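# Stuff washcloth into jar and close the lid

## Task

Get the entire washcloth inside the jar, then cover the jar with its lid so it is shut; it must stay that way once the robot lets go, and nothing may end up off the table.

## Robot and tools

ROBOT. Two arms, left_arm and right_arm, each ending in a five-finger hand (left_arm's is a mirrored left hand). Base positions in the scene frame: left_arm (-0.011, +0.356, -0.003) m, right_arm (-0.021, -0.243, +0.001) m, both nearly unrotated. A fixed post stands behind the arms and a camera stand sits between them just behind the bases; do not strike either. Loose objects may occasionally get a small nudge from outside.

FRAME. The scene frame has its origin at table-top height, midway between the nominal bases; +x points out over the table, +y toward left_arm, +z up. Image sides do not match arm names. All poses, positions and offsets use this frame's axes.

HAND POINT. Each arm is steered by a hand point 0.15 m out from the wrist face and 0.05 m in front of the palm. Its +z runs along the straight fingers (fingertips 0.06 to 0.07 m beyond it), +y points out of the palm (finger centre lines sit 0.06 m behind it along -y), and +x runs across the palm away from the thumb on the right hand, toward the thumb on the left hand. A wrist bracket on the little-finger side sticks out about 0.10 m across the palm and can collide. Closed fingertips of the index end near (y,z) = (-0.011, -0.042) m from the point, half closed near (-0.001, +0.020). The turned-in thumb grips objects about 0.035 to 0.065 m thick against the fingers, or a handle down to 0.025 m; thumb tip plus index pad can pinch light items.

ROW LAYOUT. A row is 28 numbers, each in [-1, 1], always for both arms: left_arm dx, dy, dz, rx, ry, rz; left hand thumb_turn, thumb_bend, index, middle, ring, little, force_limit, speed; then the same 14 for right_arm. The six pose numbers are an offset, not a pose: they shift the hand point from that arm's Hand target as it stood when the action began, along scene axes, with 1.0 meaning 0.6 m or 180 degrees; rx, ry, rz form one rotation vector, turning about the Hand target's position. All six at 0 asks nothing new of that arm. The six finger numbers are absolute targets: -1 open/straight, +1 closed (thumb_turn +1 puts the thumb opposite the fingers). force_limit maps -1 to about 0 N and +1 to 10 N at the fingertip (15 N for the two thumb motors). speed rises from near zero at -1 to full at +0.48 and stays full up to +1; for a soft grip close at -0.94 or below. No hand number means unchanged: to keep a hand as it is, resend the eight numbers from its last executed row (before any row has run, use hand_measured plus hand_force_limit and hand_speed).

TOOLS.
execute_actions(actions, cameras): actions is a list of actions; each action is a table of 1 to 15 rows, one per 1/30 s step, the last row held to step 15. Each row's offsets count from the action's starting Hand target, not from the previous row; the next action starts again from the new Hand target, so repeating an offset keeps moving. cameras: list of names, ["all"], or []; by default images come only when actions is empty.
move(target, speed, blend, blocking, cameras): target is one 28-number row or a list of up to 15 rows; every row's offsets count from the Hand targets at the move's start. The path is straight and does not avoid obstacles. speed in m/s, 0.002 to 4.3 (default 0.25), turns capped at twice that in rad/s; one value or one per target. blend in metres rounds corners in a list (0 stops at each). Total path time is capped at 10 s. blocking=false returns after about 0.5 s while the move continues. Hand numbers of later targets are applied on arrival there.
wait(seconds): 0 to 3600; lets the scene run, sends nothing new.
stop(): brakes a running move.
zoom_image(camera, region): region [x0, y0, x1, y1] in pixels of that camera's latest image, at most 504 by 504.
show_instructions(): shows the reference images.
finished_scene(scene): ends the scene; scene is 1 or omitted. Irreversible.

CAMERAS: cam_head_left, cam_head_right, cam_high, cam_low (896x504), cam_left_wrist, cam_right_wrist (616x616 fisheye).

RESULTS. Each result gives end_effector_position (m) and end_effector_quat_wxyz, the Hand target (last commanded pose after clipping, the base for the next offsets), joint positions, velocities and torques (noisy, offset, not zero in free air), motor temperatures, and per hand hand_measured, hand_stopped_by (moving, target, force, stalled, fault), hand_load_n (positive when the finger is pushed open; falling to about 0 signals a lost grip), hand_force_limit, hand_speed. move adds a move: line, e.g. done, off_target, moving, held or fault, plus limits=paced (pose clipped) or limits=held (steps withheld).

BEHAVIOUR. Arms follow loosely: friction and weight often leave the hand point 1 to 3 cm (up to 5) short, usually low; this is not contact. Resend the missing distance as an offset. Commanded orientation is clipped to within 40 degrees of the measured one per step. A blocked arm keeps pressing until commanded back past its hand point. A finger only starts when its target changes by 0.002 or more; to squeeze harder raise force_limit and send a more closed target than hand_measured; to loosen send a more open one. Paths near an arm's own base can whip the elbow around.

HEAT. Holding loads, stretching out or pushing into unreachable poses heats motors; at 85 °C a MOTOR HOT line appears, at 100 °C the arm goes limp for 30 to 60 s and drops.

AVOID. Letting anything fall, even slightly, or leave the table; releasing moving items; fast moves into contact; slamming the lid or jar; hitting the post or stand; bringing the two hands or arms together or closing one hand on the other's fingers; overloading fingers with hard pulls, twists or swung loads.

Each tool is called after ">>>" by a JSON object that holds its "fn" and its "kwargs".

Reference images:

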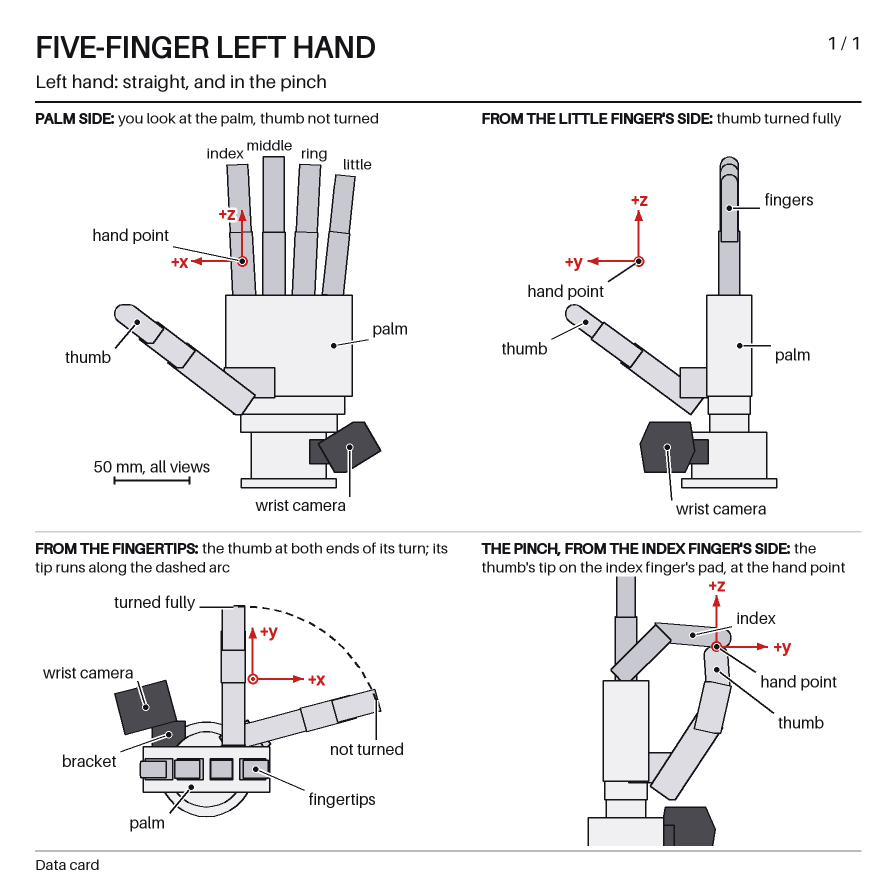

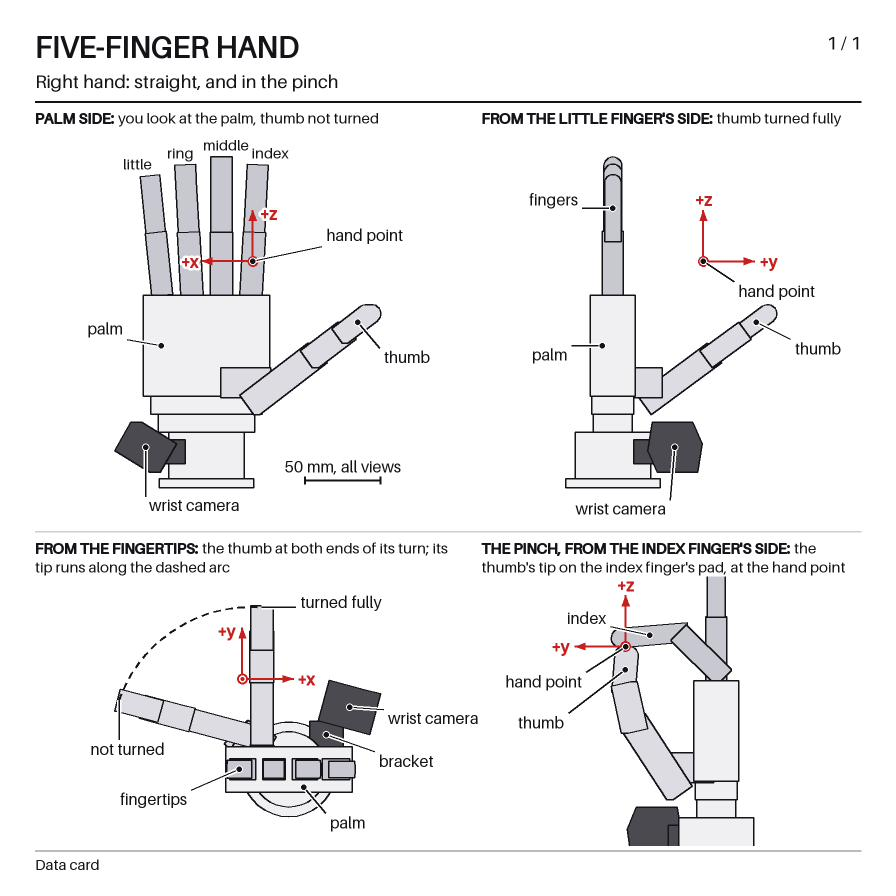

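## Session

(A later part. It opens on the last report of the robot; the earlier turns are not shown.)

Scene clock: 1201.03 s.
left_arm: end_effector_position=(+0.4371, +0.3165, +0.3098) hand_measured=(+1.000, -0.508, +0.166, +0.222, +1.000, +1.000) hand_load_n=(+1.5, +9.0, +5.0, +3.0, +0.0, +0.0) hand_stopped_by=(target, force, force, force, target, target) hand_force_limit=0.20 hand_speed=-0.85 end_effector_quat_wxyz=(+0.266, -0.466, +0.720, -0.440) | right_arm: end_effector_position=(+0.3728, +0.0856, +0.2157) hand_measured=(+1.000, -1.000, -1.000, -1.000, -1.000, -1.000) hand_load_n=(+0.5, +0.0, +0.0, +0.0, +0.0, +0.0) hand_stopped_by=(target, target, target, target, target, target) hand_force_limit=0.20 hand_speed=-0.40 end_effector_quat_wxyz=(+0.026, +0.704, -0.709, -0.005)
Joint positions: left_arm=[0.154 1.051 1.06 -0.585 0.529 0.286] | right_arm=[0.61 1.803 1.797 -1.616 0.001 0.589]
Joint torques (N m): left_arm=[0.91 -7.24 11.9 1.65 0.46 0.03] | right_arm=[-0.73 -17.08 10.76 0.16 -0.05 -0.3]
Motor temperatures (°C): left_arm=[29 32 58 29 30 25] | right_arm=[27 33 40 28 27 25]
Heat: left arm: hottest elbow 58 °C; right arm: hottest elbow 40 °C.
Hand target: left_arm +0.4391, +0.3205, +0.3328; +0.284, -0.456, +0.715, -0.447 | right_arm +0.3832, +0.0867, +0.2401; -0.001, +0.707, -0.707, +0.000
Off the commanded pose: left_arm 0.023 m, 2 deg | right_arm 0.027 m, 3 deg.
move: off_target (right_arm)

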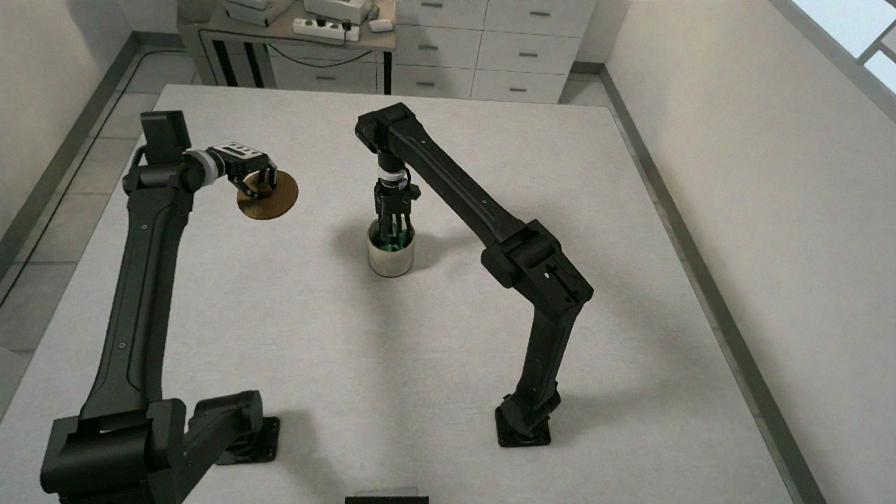

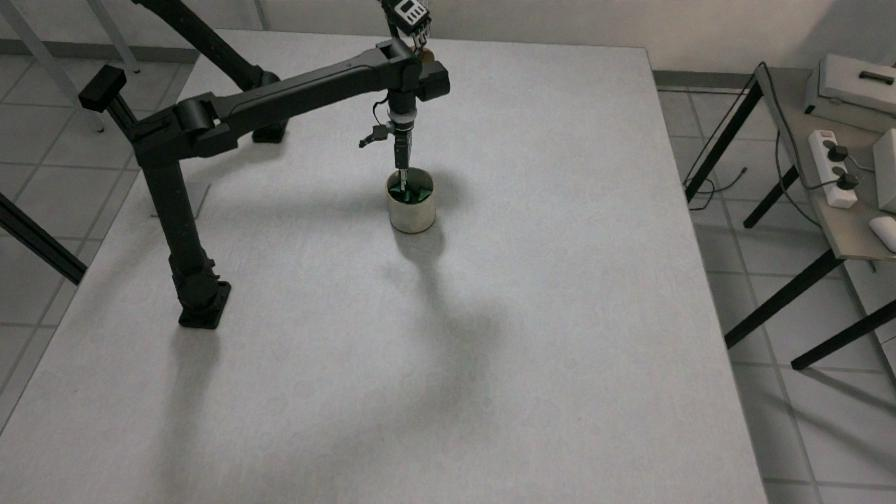

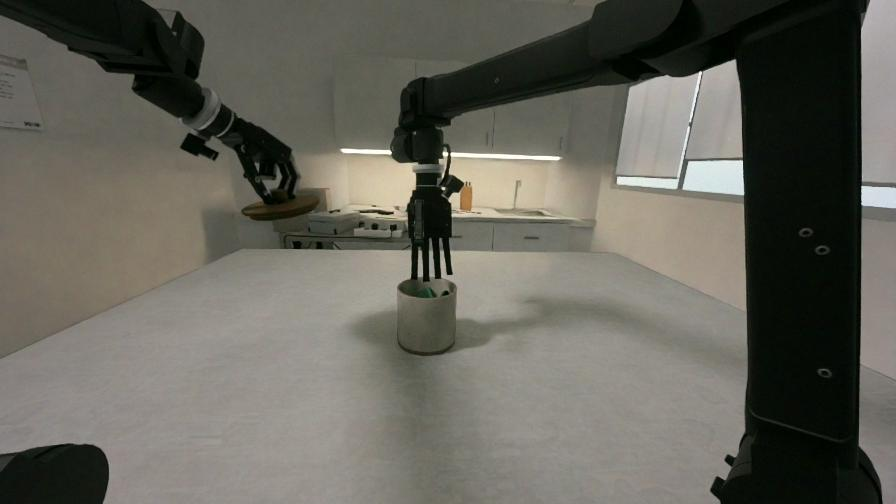

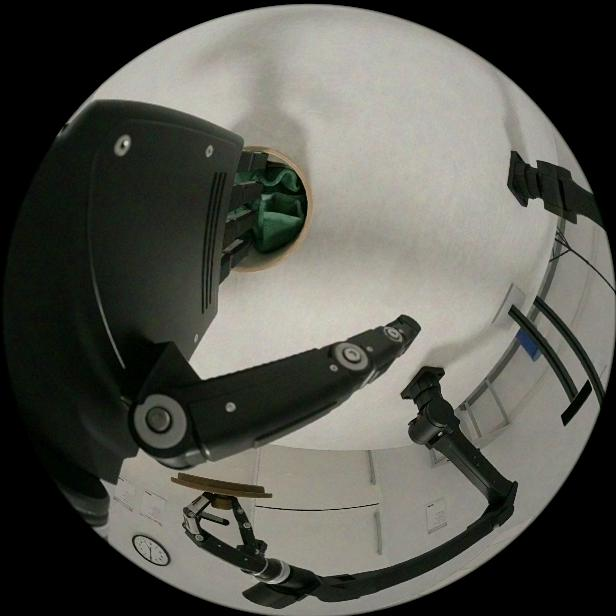

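>>> {"fn": "move", "kwargs": {"target": [[0,0,0,0,0,0,1,0.0,0.3,0.3,1,1,0.2,-0.85, 0.058,0.014,0.0,0,0,0,1,-1,-1,-1,-1,-1,0.2,-0.4],[0,0,0,0,0,0,1,0.0,0.3,0.3,1,1,0.2,-0.85, 0.058,0.014,-0.24,0,0,0,1,-1,-1,-1,-1,-1,0.2,-0.4],[0,0,0,0,0,0,1,0.0,0.3,0.3,1,1,0.2,-0.85, 0.058,0.014,0.06,0,0,0,1,-1,-1,-1,-1,-1,0.2,-0.4]], "cameras": ["cam_head_left","cam_high","cam_low","cam_right_wrist"], "speed": 0.1}}

>>> {"fn": "zoom_image", "kwargs": {"camera": "cam_high", "region": [370, 150, 460, 240]}}

>>> {"fn": "zoom_image", "kwargs": {"camera": "cam_low", "region": [370, 240, 490, 360]}}

>>> {"fn": "zoom_image", "kwargs": {"camera": "cam_head_left", "region": [350, 190, 440, 280]}}

Scene clock: 1219.17 s.
left_arm: end_effector_position=(+0.4371, +0.3165, +0.3098) hand_measured=(+1.000, -0.508, +0.166, +0.222, +1.000, +1.000) hand_load_n=(+1.5, +9.0, +5.5, +3.0, +0.0, +0.0) hand_stopped_by=(target, force, force, force, target, target) hand_force_limit=0.20 hand_speed=-0.85 end_effector_quat_wxyz=(+0.266, -0.466, +0.720, -0.440) | right_arm: end_effector_position=(+0.4104, +0.0955, +0.2494) hand_measured=(+1.000, -1.000, -1.000, -1.000, -1.000, -1.000) hand_load_n=(+0.0, +0.0, +0.0, +0.0, +0.0, +0.0) hand_stopped_by=(target, target, target, target, target, target) hand_force_limit=0.20 hand_speed=-0.40 end_effector_quat_wxyz=(+0.002, +0.705, -0.710, -0.002)
Joint positions: left_arm=[0.154 1.051 1.06 -0.585 0.529 0.286] | right_arm=[0.587 1.881 2.002 -1.696 -0.004 0.566]
Joint torques (N m): left_arm=[0.91 -7.18 11.74 1.87 0.44 0.03] | right_arm=[-0.79 -18.67 10.63 0.24 -0.14 -0.26]
Motor temperatures (°C): left_arm=[29 32 59 29 30 25] | right_arm=[27 34 41 28 27 25]
Heat: left arm: hottest elbow 59 °C; right arm: hottest elbow 41 °C.
Hand target: left_arm +0.4391, +0.3205, +0.3328; +0.284, -0.456, +0.715, -0.447 | right_arm +0.4180, +0.0950, +0.2762; -0.001, +0.707, -0.707, +0.000
Off the commanded pose: left_arm 0.023 m, 2 deg | right_arm 0.028 m, 1 deg.
joint sent to its limit (right arm) — joint 4 (wrist pitch), lower limit. The joint targets are off in orientation, not in position.
move: off_target (right_arm)

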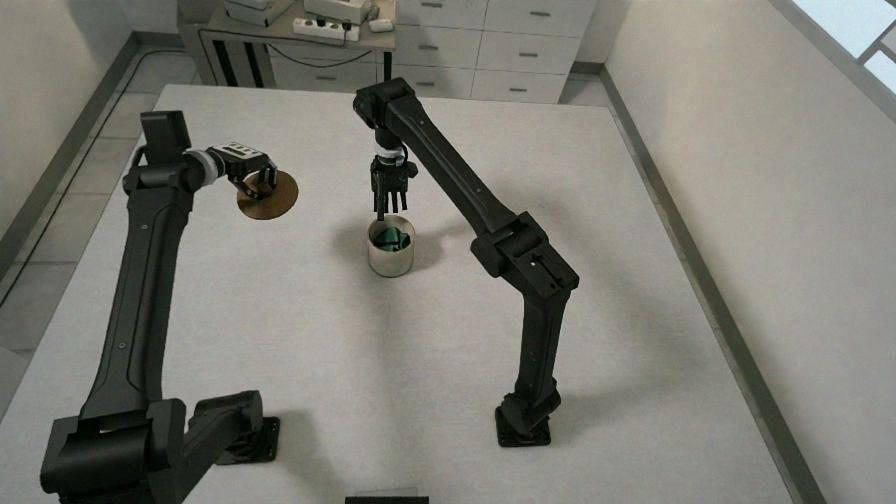

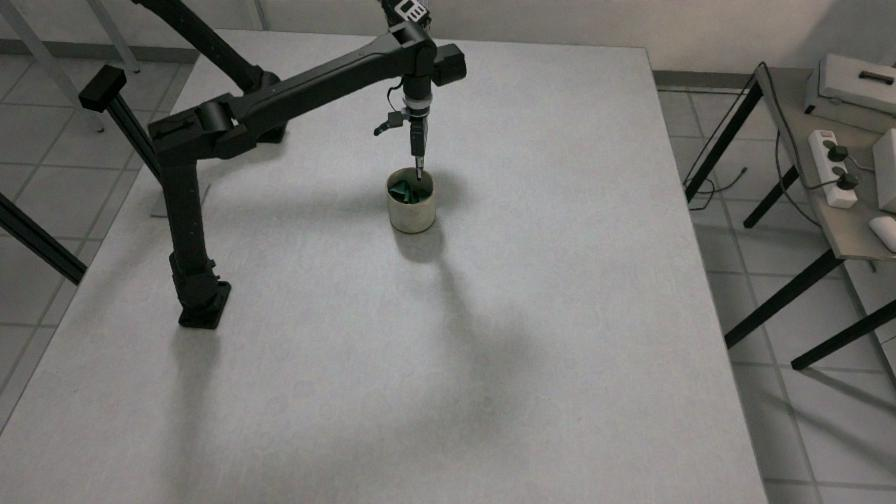

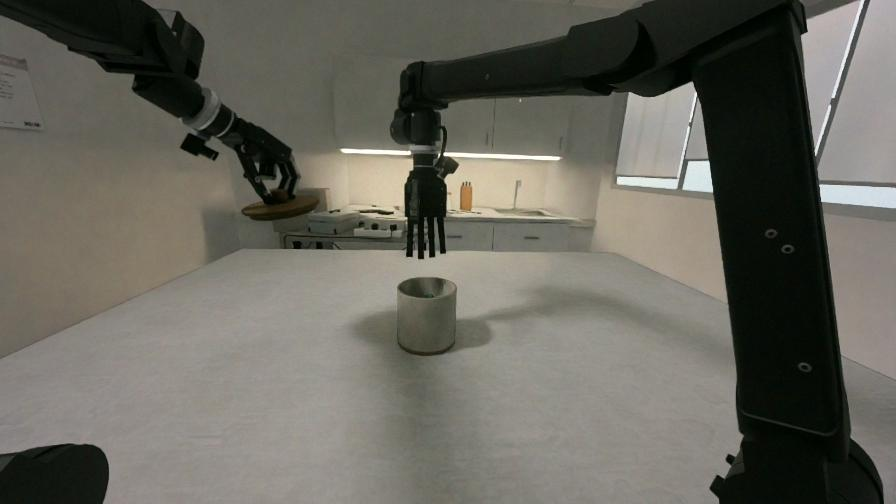

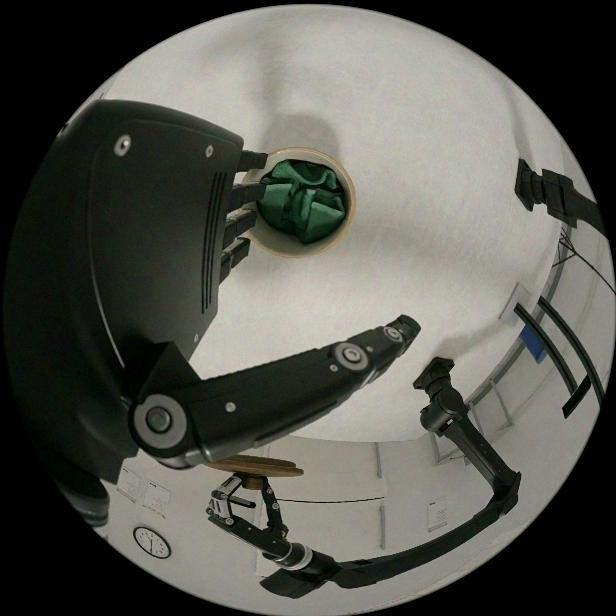

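Scaled by 5.600 from the camera's image (finer frame: 1280x720).

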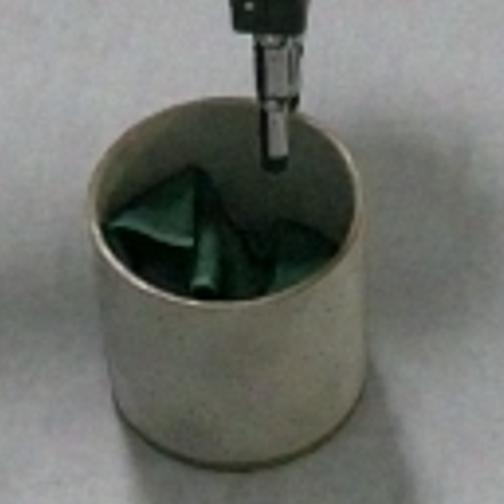

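Scaled by 4.200 from the camera's image (finer frame: 1280x720).

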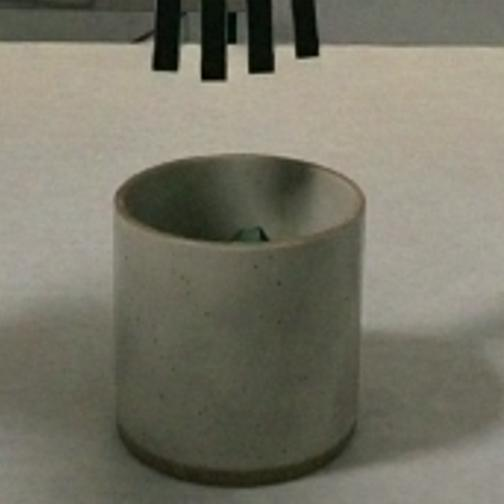

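Scaled by 5.600 from the camera's image (finer frame: 1280x720).

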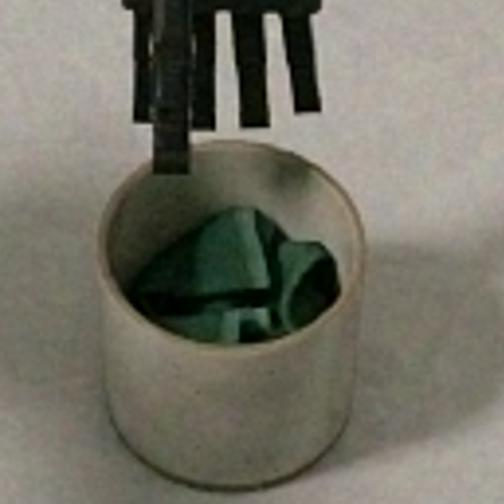

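>>> {"fn": "move", "kwargs": {"target": [[0,0,0,0,0,0,1,0.0,0.3,0.3,1,1,0.2,-0.85, -0.075,-0.635,0.04,0,-0.2,0,1,-1,-1,-1,-1,-1,0.2,-0.4],[0.03,-0.466,-0.121,0,0,0,1,0.0,0.3,0.3,1,1,0.2,-0.85, -0.075,-0.635,0.04,0,-0.2,0,1,-1,-1,-1,-1,-1,0.2,-0.4]], "cameras": ["cam_head_left","cam_high","cam_low","cam_left_wrist"], "speed": [0.25,0.12]}}

>>> {"fn": "zoom_image", "kwargs": {"camera": "cam_high", "region": [350, 110, 470, 240]}}

>>> {"fn": "zoom_image", "kwargs": {"camera": "cam_low", "region": [360, 210, 500, 350]}}

>>> {"fn": "zoom_image", "kwargs": {"camera": "cam_head_left", "region": [330, 150, 450, 280]}}

Scene clock: 1240.70 s.
left_arm: end_effector_position=(+0.4389, +0.0573, +0.2175) hand_measured=(+1.000, -0.508, +0.166, +0.222, +1.000, +1.000) hand_load_n=(+1.5, +8.5, +5.0, +3.0, +0.0, +0.0) hand_stopped_by=(target, force, force, force, target, target) hand_force_limit=0.20 hand_speed=-0.85 end_effector_quat_wxyz=(+0.270, -0.464, +0.739, -0.408) | right_arm: end_effector_position=(+0.3726, -0.2814, +0.2991) hand_measured=(+1.000, -1.000, -1.000, -1.000, -1.000, -1.000) hand_load_n=(+0.0, +0.0, +0.0, +0.0, +0.0, +0.0) hand_stopped_by=(target, target, target, target, target, target) hand_force_limit=0.20 hand_speed=-0.40 end_effector_quat_wxyz=(-0.216, +0.672, -0.677, +0.209)
Joint positions: left_arm=[-0.57 1.261 0.997 -0.288 -0.12 -0.051] | right_arm=[-0.18 1.123 1.258 -1.106 -0.126 -0.162]
Joint torques (N m): left_arm=[-0.44 -9.23 13.37 3.36 -0.31 -0.1] | right_arm=[-0.85 -7.53 7.43 2.52 -0.21 -0.31]
Motor temperatures (°C): left_arm=[29 31 59 30 30 25] | right_arm=[27 34 44 28 27 25]
Heat: left arm: hottest elbow 59 °C; right arm: hottest elbow 44 °C.
Hand target: left_arm +0.4569, +0.0409, +0.2600; +0.284, -0.456, +0.715, -0.447 | right_arm +0.3730, -0.2859, +0.3003; -0.219, +0.672, -0.672, +0.219
Off the commanded pose: left_arm 0.049 m, 6 deg | right_arm 0.005 m, 1 deg.
move: off_target (left_arm)

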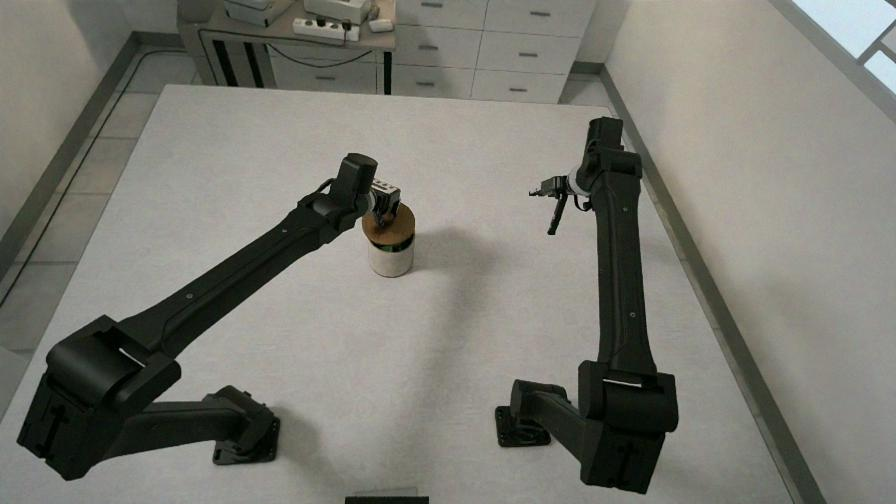

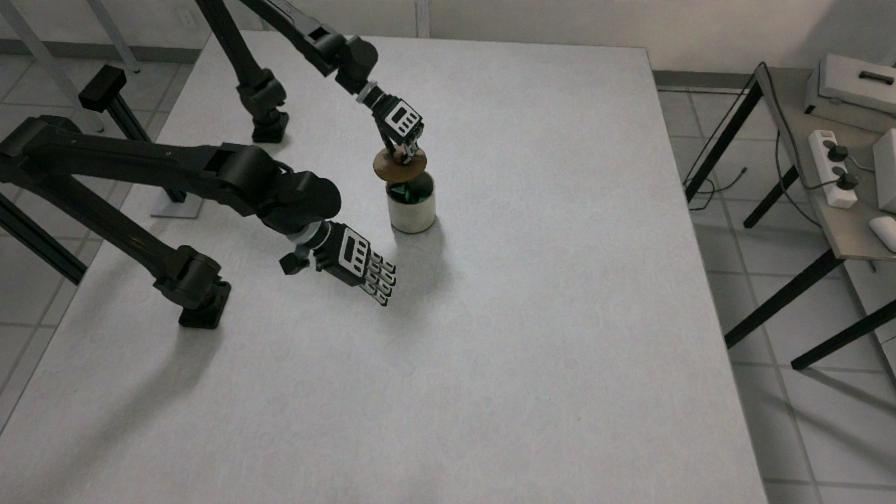

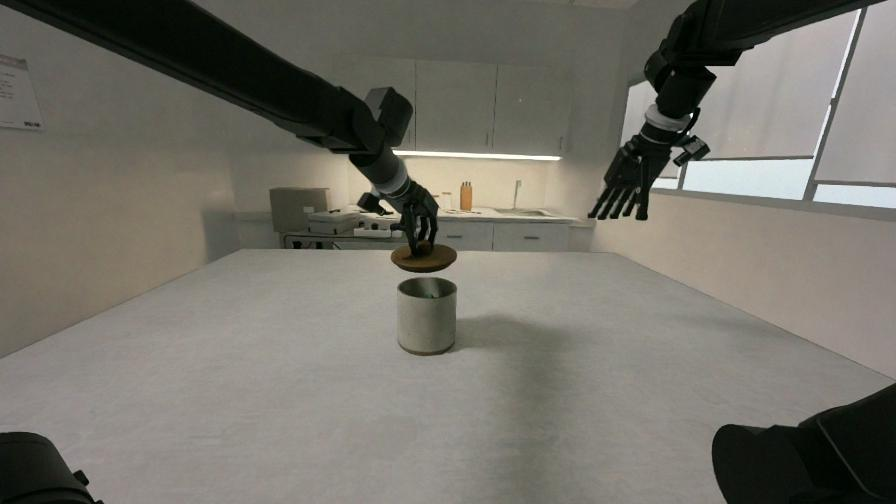

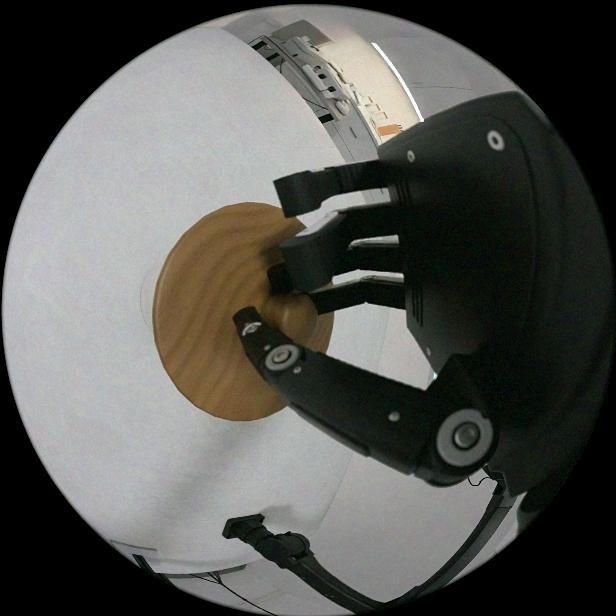

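Scaled by 3.877 from the camera's image (finer frame: 1280x720).

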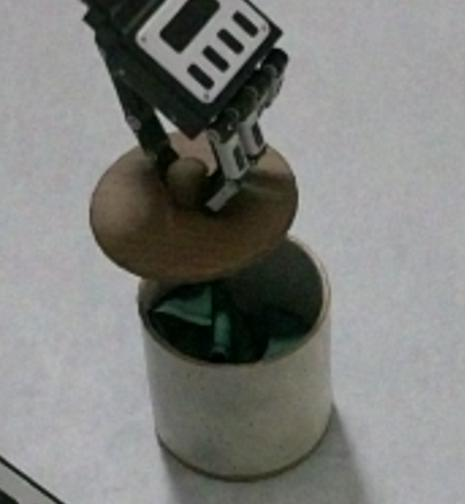

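Scaled by 3.600 from the camera's image (finer frame: 1280x720).

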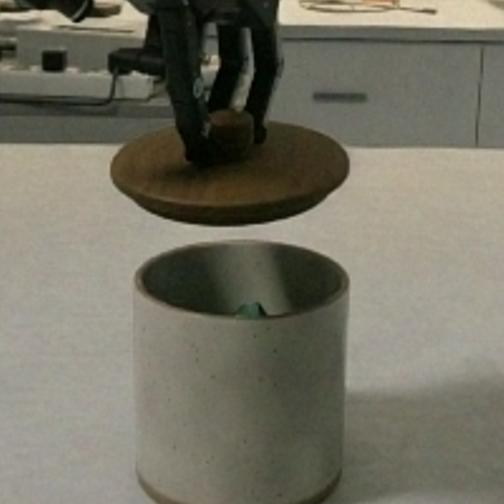

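Scaled by 3.877 from the camera's image (finer frame: 1280x720).

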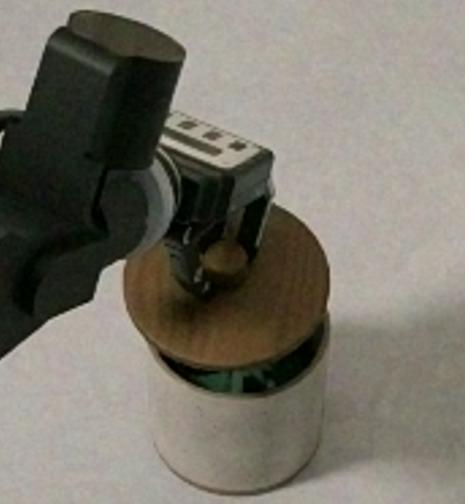

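>>> {"fn": "move", "kwargs": {"target": [[0.012,-0.008,-0.07,0.0094,0.0201,0,1,0.0,0.3,0.3,1,1,0.2,-0.85, 0,0,0,0,0,0,1,-1,-1,-1,-1,-1,0.2,-0.4]], "cameras": ["cam_head_left","cam_high","cam_low","cam_left_wrist"], "speed": 0.06}}

>>> {"fn": "zoom_image", "kwargs": {"camera": "cam_high", "region": [350, 110, 470, 240]}}

>>> {"fn": "zoom_image", "kwargs": {"camera": "cam_low", "region": [360, 210, 500, 350]}}

>>> {"fn": "zoom_image", "kwargs": {"camera": "cam_head_left", "region": [330, 150, 450, 280]}}

Scene clock: 1259.73 s.
left_arm: end_effector_position=(+0.4452, +0.0526, +0.1814) hand_measured=(+1.000, -0.508, +0.166, +0.222, +1.000, +1.000) hand_load_n=(+1.5, +9.0, +5.5, +3.0, +0.0, +0.0) hand_stopped_by=(target, force, force, force, target, target) hand_force_limit=0.20 hand_speed=-0.85 end_effector_quat_wxyz=(+0.256, -0.472, +0.751, -0.385) | right_arm: end_effector_position=(+0.3726, -0.2814, +0.2991) hand_measured=(+1.000, -1.000, -1.000, -1.000, -1.000, -1.000) hand_load_n=(+0.0, +0.0, +0.0, +0.0, +0.0, +0.0) hand_stopped_by=(target, target, target, target, target, target) hand_force_limit=0.20 hand_speed=-0.40 end_effector_quat_wxyz=(-0.216, +0.672, -0.677, +0.209)
Joint positions: left_arm=[-0.57 1.335 0.997 -0.276 -0.119 -0.058] | right_arm=[-0.18 1.123 1.258 -1.106 -0.126 -0.162]
Joint torques (N m): left_arm=[-0.15 -10.4 12.92 3.08 -0.02 -0.14] | right_arm=[-0.85 -7.41 7.43 2.52 -0.21 -0.31]
Motor temperatures (°C): left_arm=[29 32 61 30 29 25] | right_arm=[27 33 42 28 27 25]
Heat: left arm: hottest elbow 61 °C; right arm: hottest elbow 42 °C.
Hand target: left_arm +0.4642, +0.0361, +0.2180; +0.268, -0.466, +0.730, -0.422 | right_arm +0.3730, -0.2859, +0.3003; -0.219, +0.672, -0.672, +0.219
Off the commanded pose: left_arm 0.044 m, 5 deg | right_arm 0.005 m, 1 deg.
move: off_target (left_arm)

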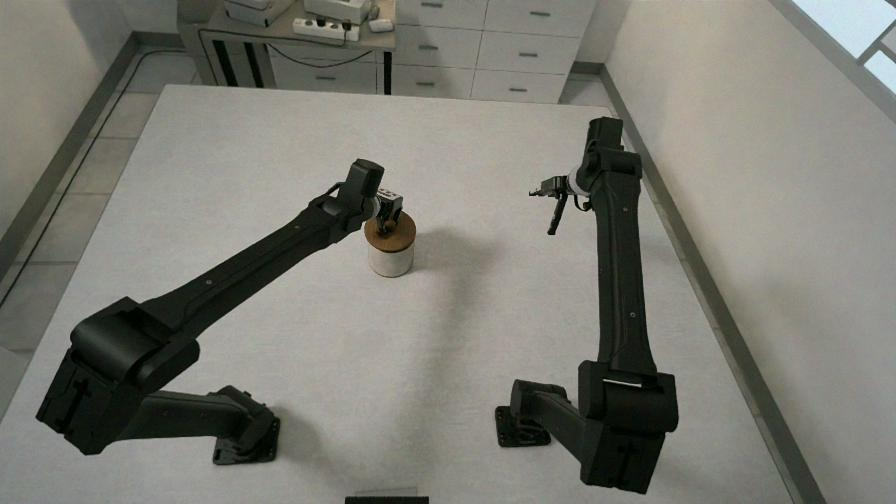

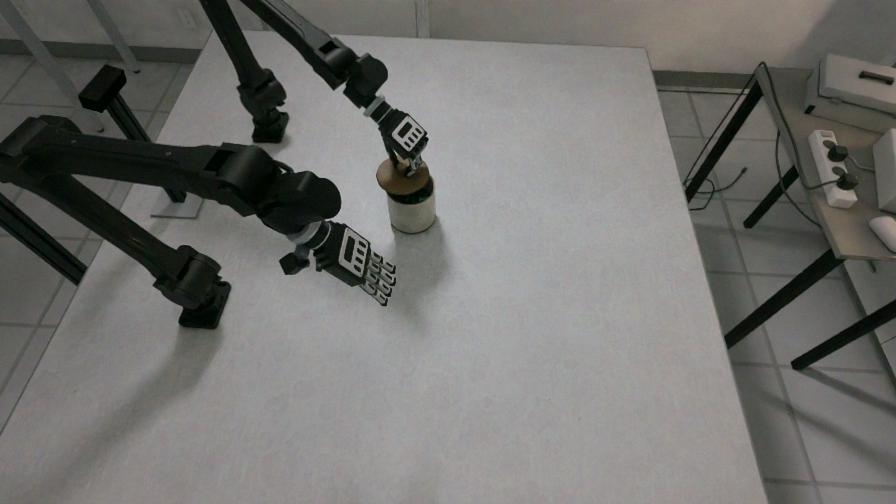

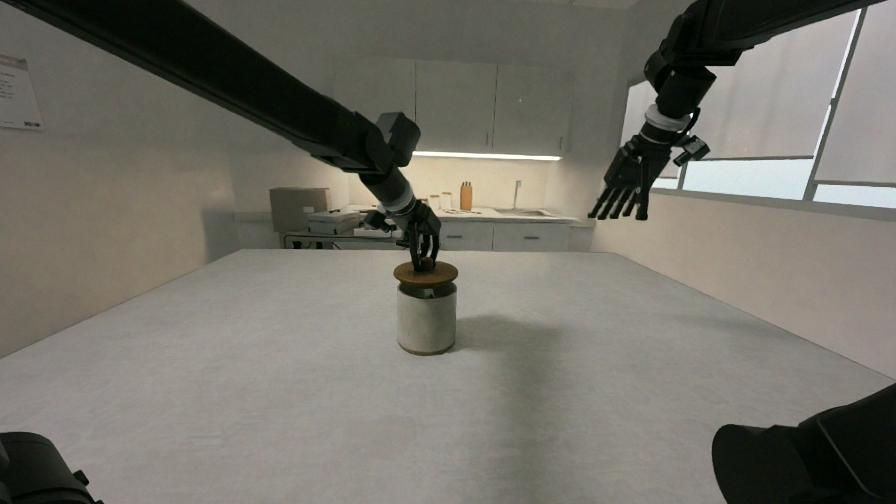

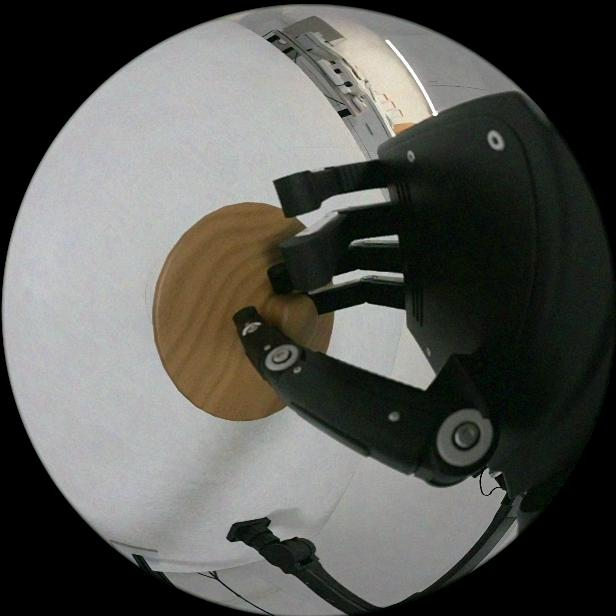

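Scaled by 3.877 from the camera's image (finer frame: 1280x720).

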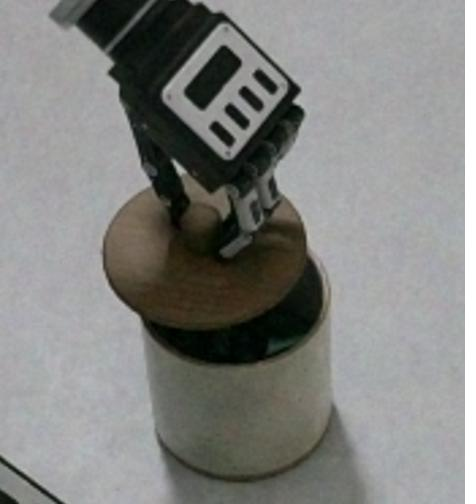

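Scaled by 3.600 from the camera's image (finer frame: 1280x720).

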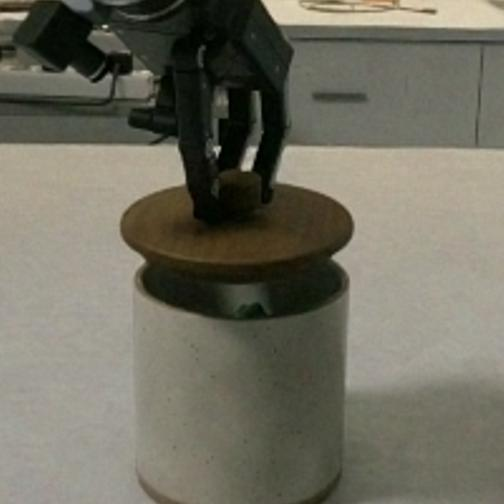

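Scaled by 3.877 from the camera's image (finer frame: 1280x720).

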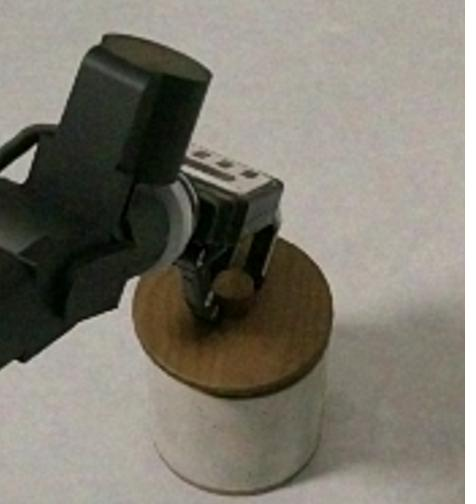

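>>> {"fn": "move", "kwargs": {"target": [[0.0,-0.0,0.15,0,0,0,1,0.0,0.3,0.3,1,1,0.2,-0.85, 0,0,0,0,0,0,1,-1,-1,-1,-1,-1,0.2,-0.4],[0.0,0.006,-0.03,0,0,0,1,0.0,0.3,0.3,1,1,0.2,-0.85, 0,0,0,0,0,0,1,-1,-1,-1,-1,-1,0.2,-0.4]], "cameras": ["cam_head_left","cam_high","cam_low","cam_left_wrist"], "speed": 0.1}}

>>> {"fn": "zoom_image", "kwargs": {"camera": "cam_high", "region": [350, 110, 470, 240]}}

>>> {"fn": "zoom_image", "kwargs": {"camera": "cam_low", "region": [360, 210, 500, 350]}}

>>> {"fn": "zoom_image", "kwargs": {"camera": "cam_head_left", "region": [330, 150, 450, 280]}}

Scene clock: 1278.13 s.
left_arm: end_effector_position=(+0.4562, +0.0443, +0.1852) hand_measured=(+1.000, -0.508, +0.166, +0.222, +1.000, +1.000) hand_load_n=(+1.5, +9.0, +5.5, +3.0, +0.0, +0.0) hand_stopped_by=(target, force, force, force, target, target) hand_force_limit=0.20 hand_speed=-0.85 end_effector_quat_wxyz=(+0.262, -0.467, +0.743, -0.402) | right_arm: end_effector_position=(+0.3726, -0.2814, +0.2991) hand_measured=(+1.000, -1.000, -1.000, -1.000, -1.000, -1.000) hand_load_n=(+0.0, +0.0, +0.0, +0.0, +0.0, +0.0) hand_stopped_by=(target, target, target, target, target, target) hand_force_limit=0.20 hand_speed=-0.40 end_effector_quat_wxyz=(-0.216, +0.672, -0.677, +0.209)
Joint positions: left_arm=[-0.57 1.354 1.004 -0.224 -0.114 -0.058] | right_arm=[-0.18 1.123 1.258 -1.106 -0.126 -0.162]
Joint torques (N m): left_arm=[0.21 -10.81 9.74 3.23 0.07 -0.13] | right_arm=[-0.91 -7.53 7.45 2.55 -0.2 -0.31]
Motor temperatures (°C): left_arm=[29 32 61 30 29 25] | right_arm=[27 33 41 29 27 25]
Heat: left arm: hottest elbow 61 °C; right arm: hottest elbow 41 °C.
Hand target: left_arm +0.4642, +0.0397, +0.2000; +0.268, -0.466, +0.730, -0.422 | right_arm +0.3730, -0.2859, +0.3003; -0.219, +0.672, -0.672, +0.219
Off the commanded pose: left_arm 0.017 m, 3 deg | right_arm 0.005 m, 1 deg.
move: off_target (left_arm)

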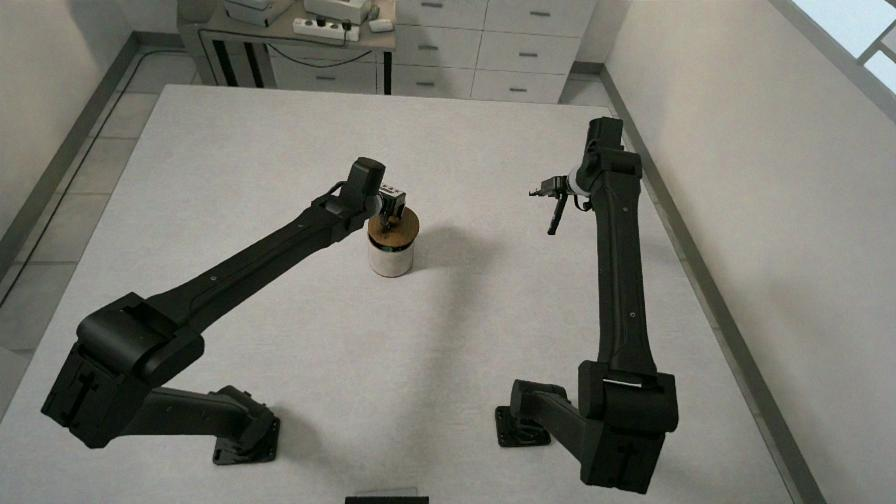

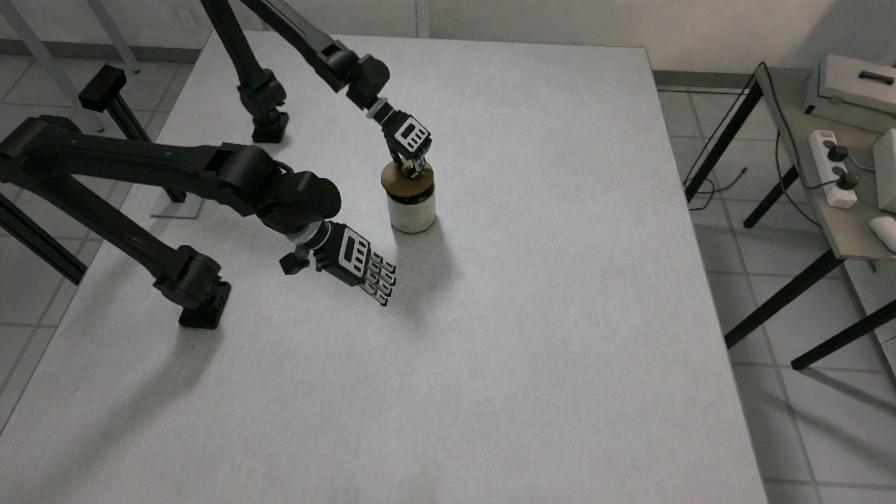

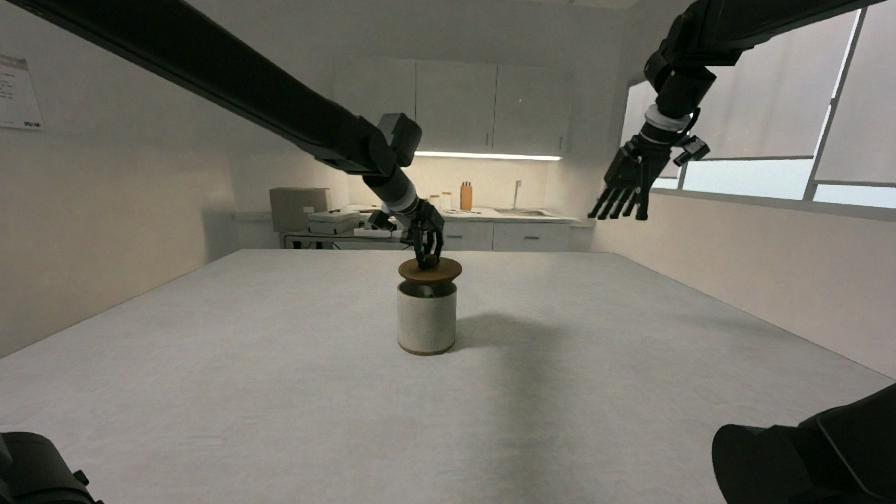

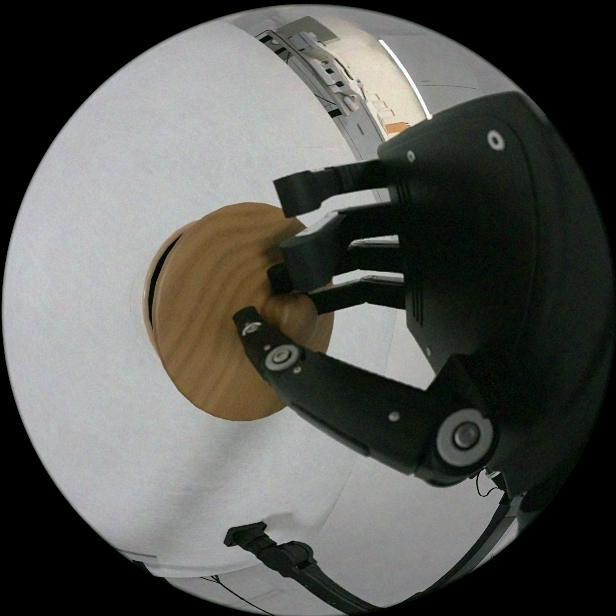

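Scaled by 3.877 from the camera's image (finer frame: 1280x720).

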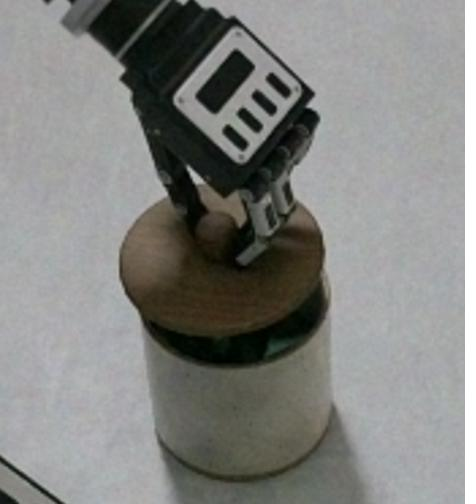

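Scaled by 3.600 from the camera's image (finer frame: 1280x720).

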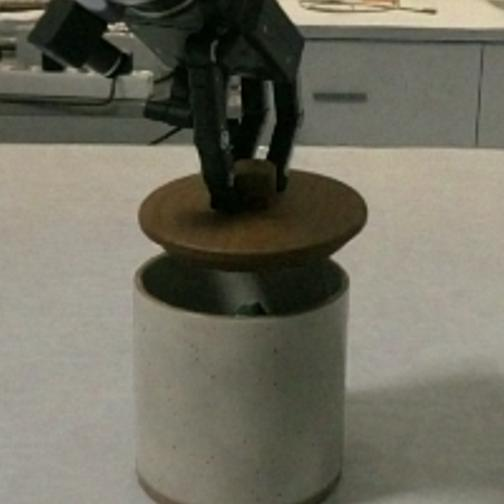

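Scaled by 3.877 from the camera's image (finer frame: 1280x720).

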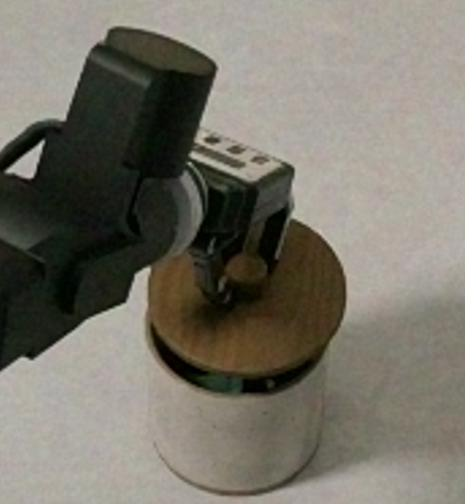

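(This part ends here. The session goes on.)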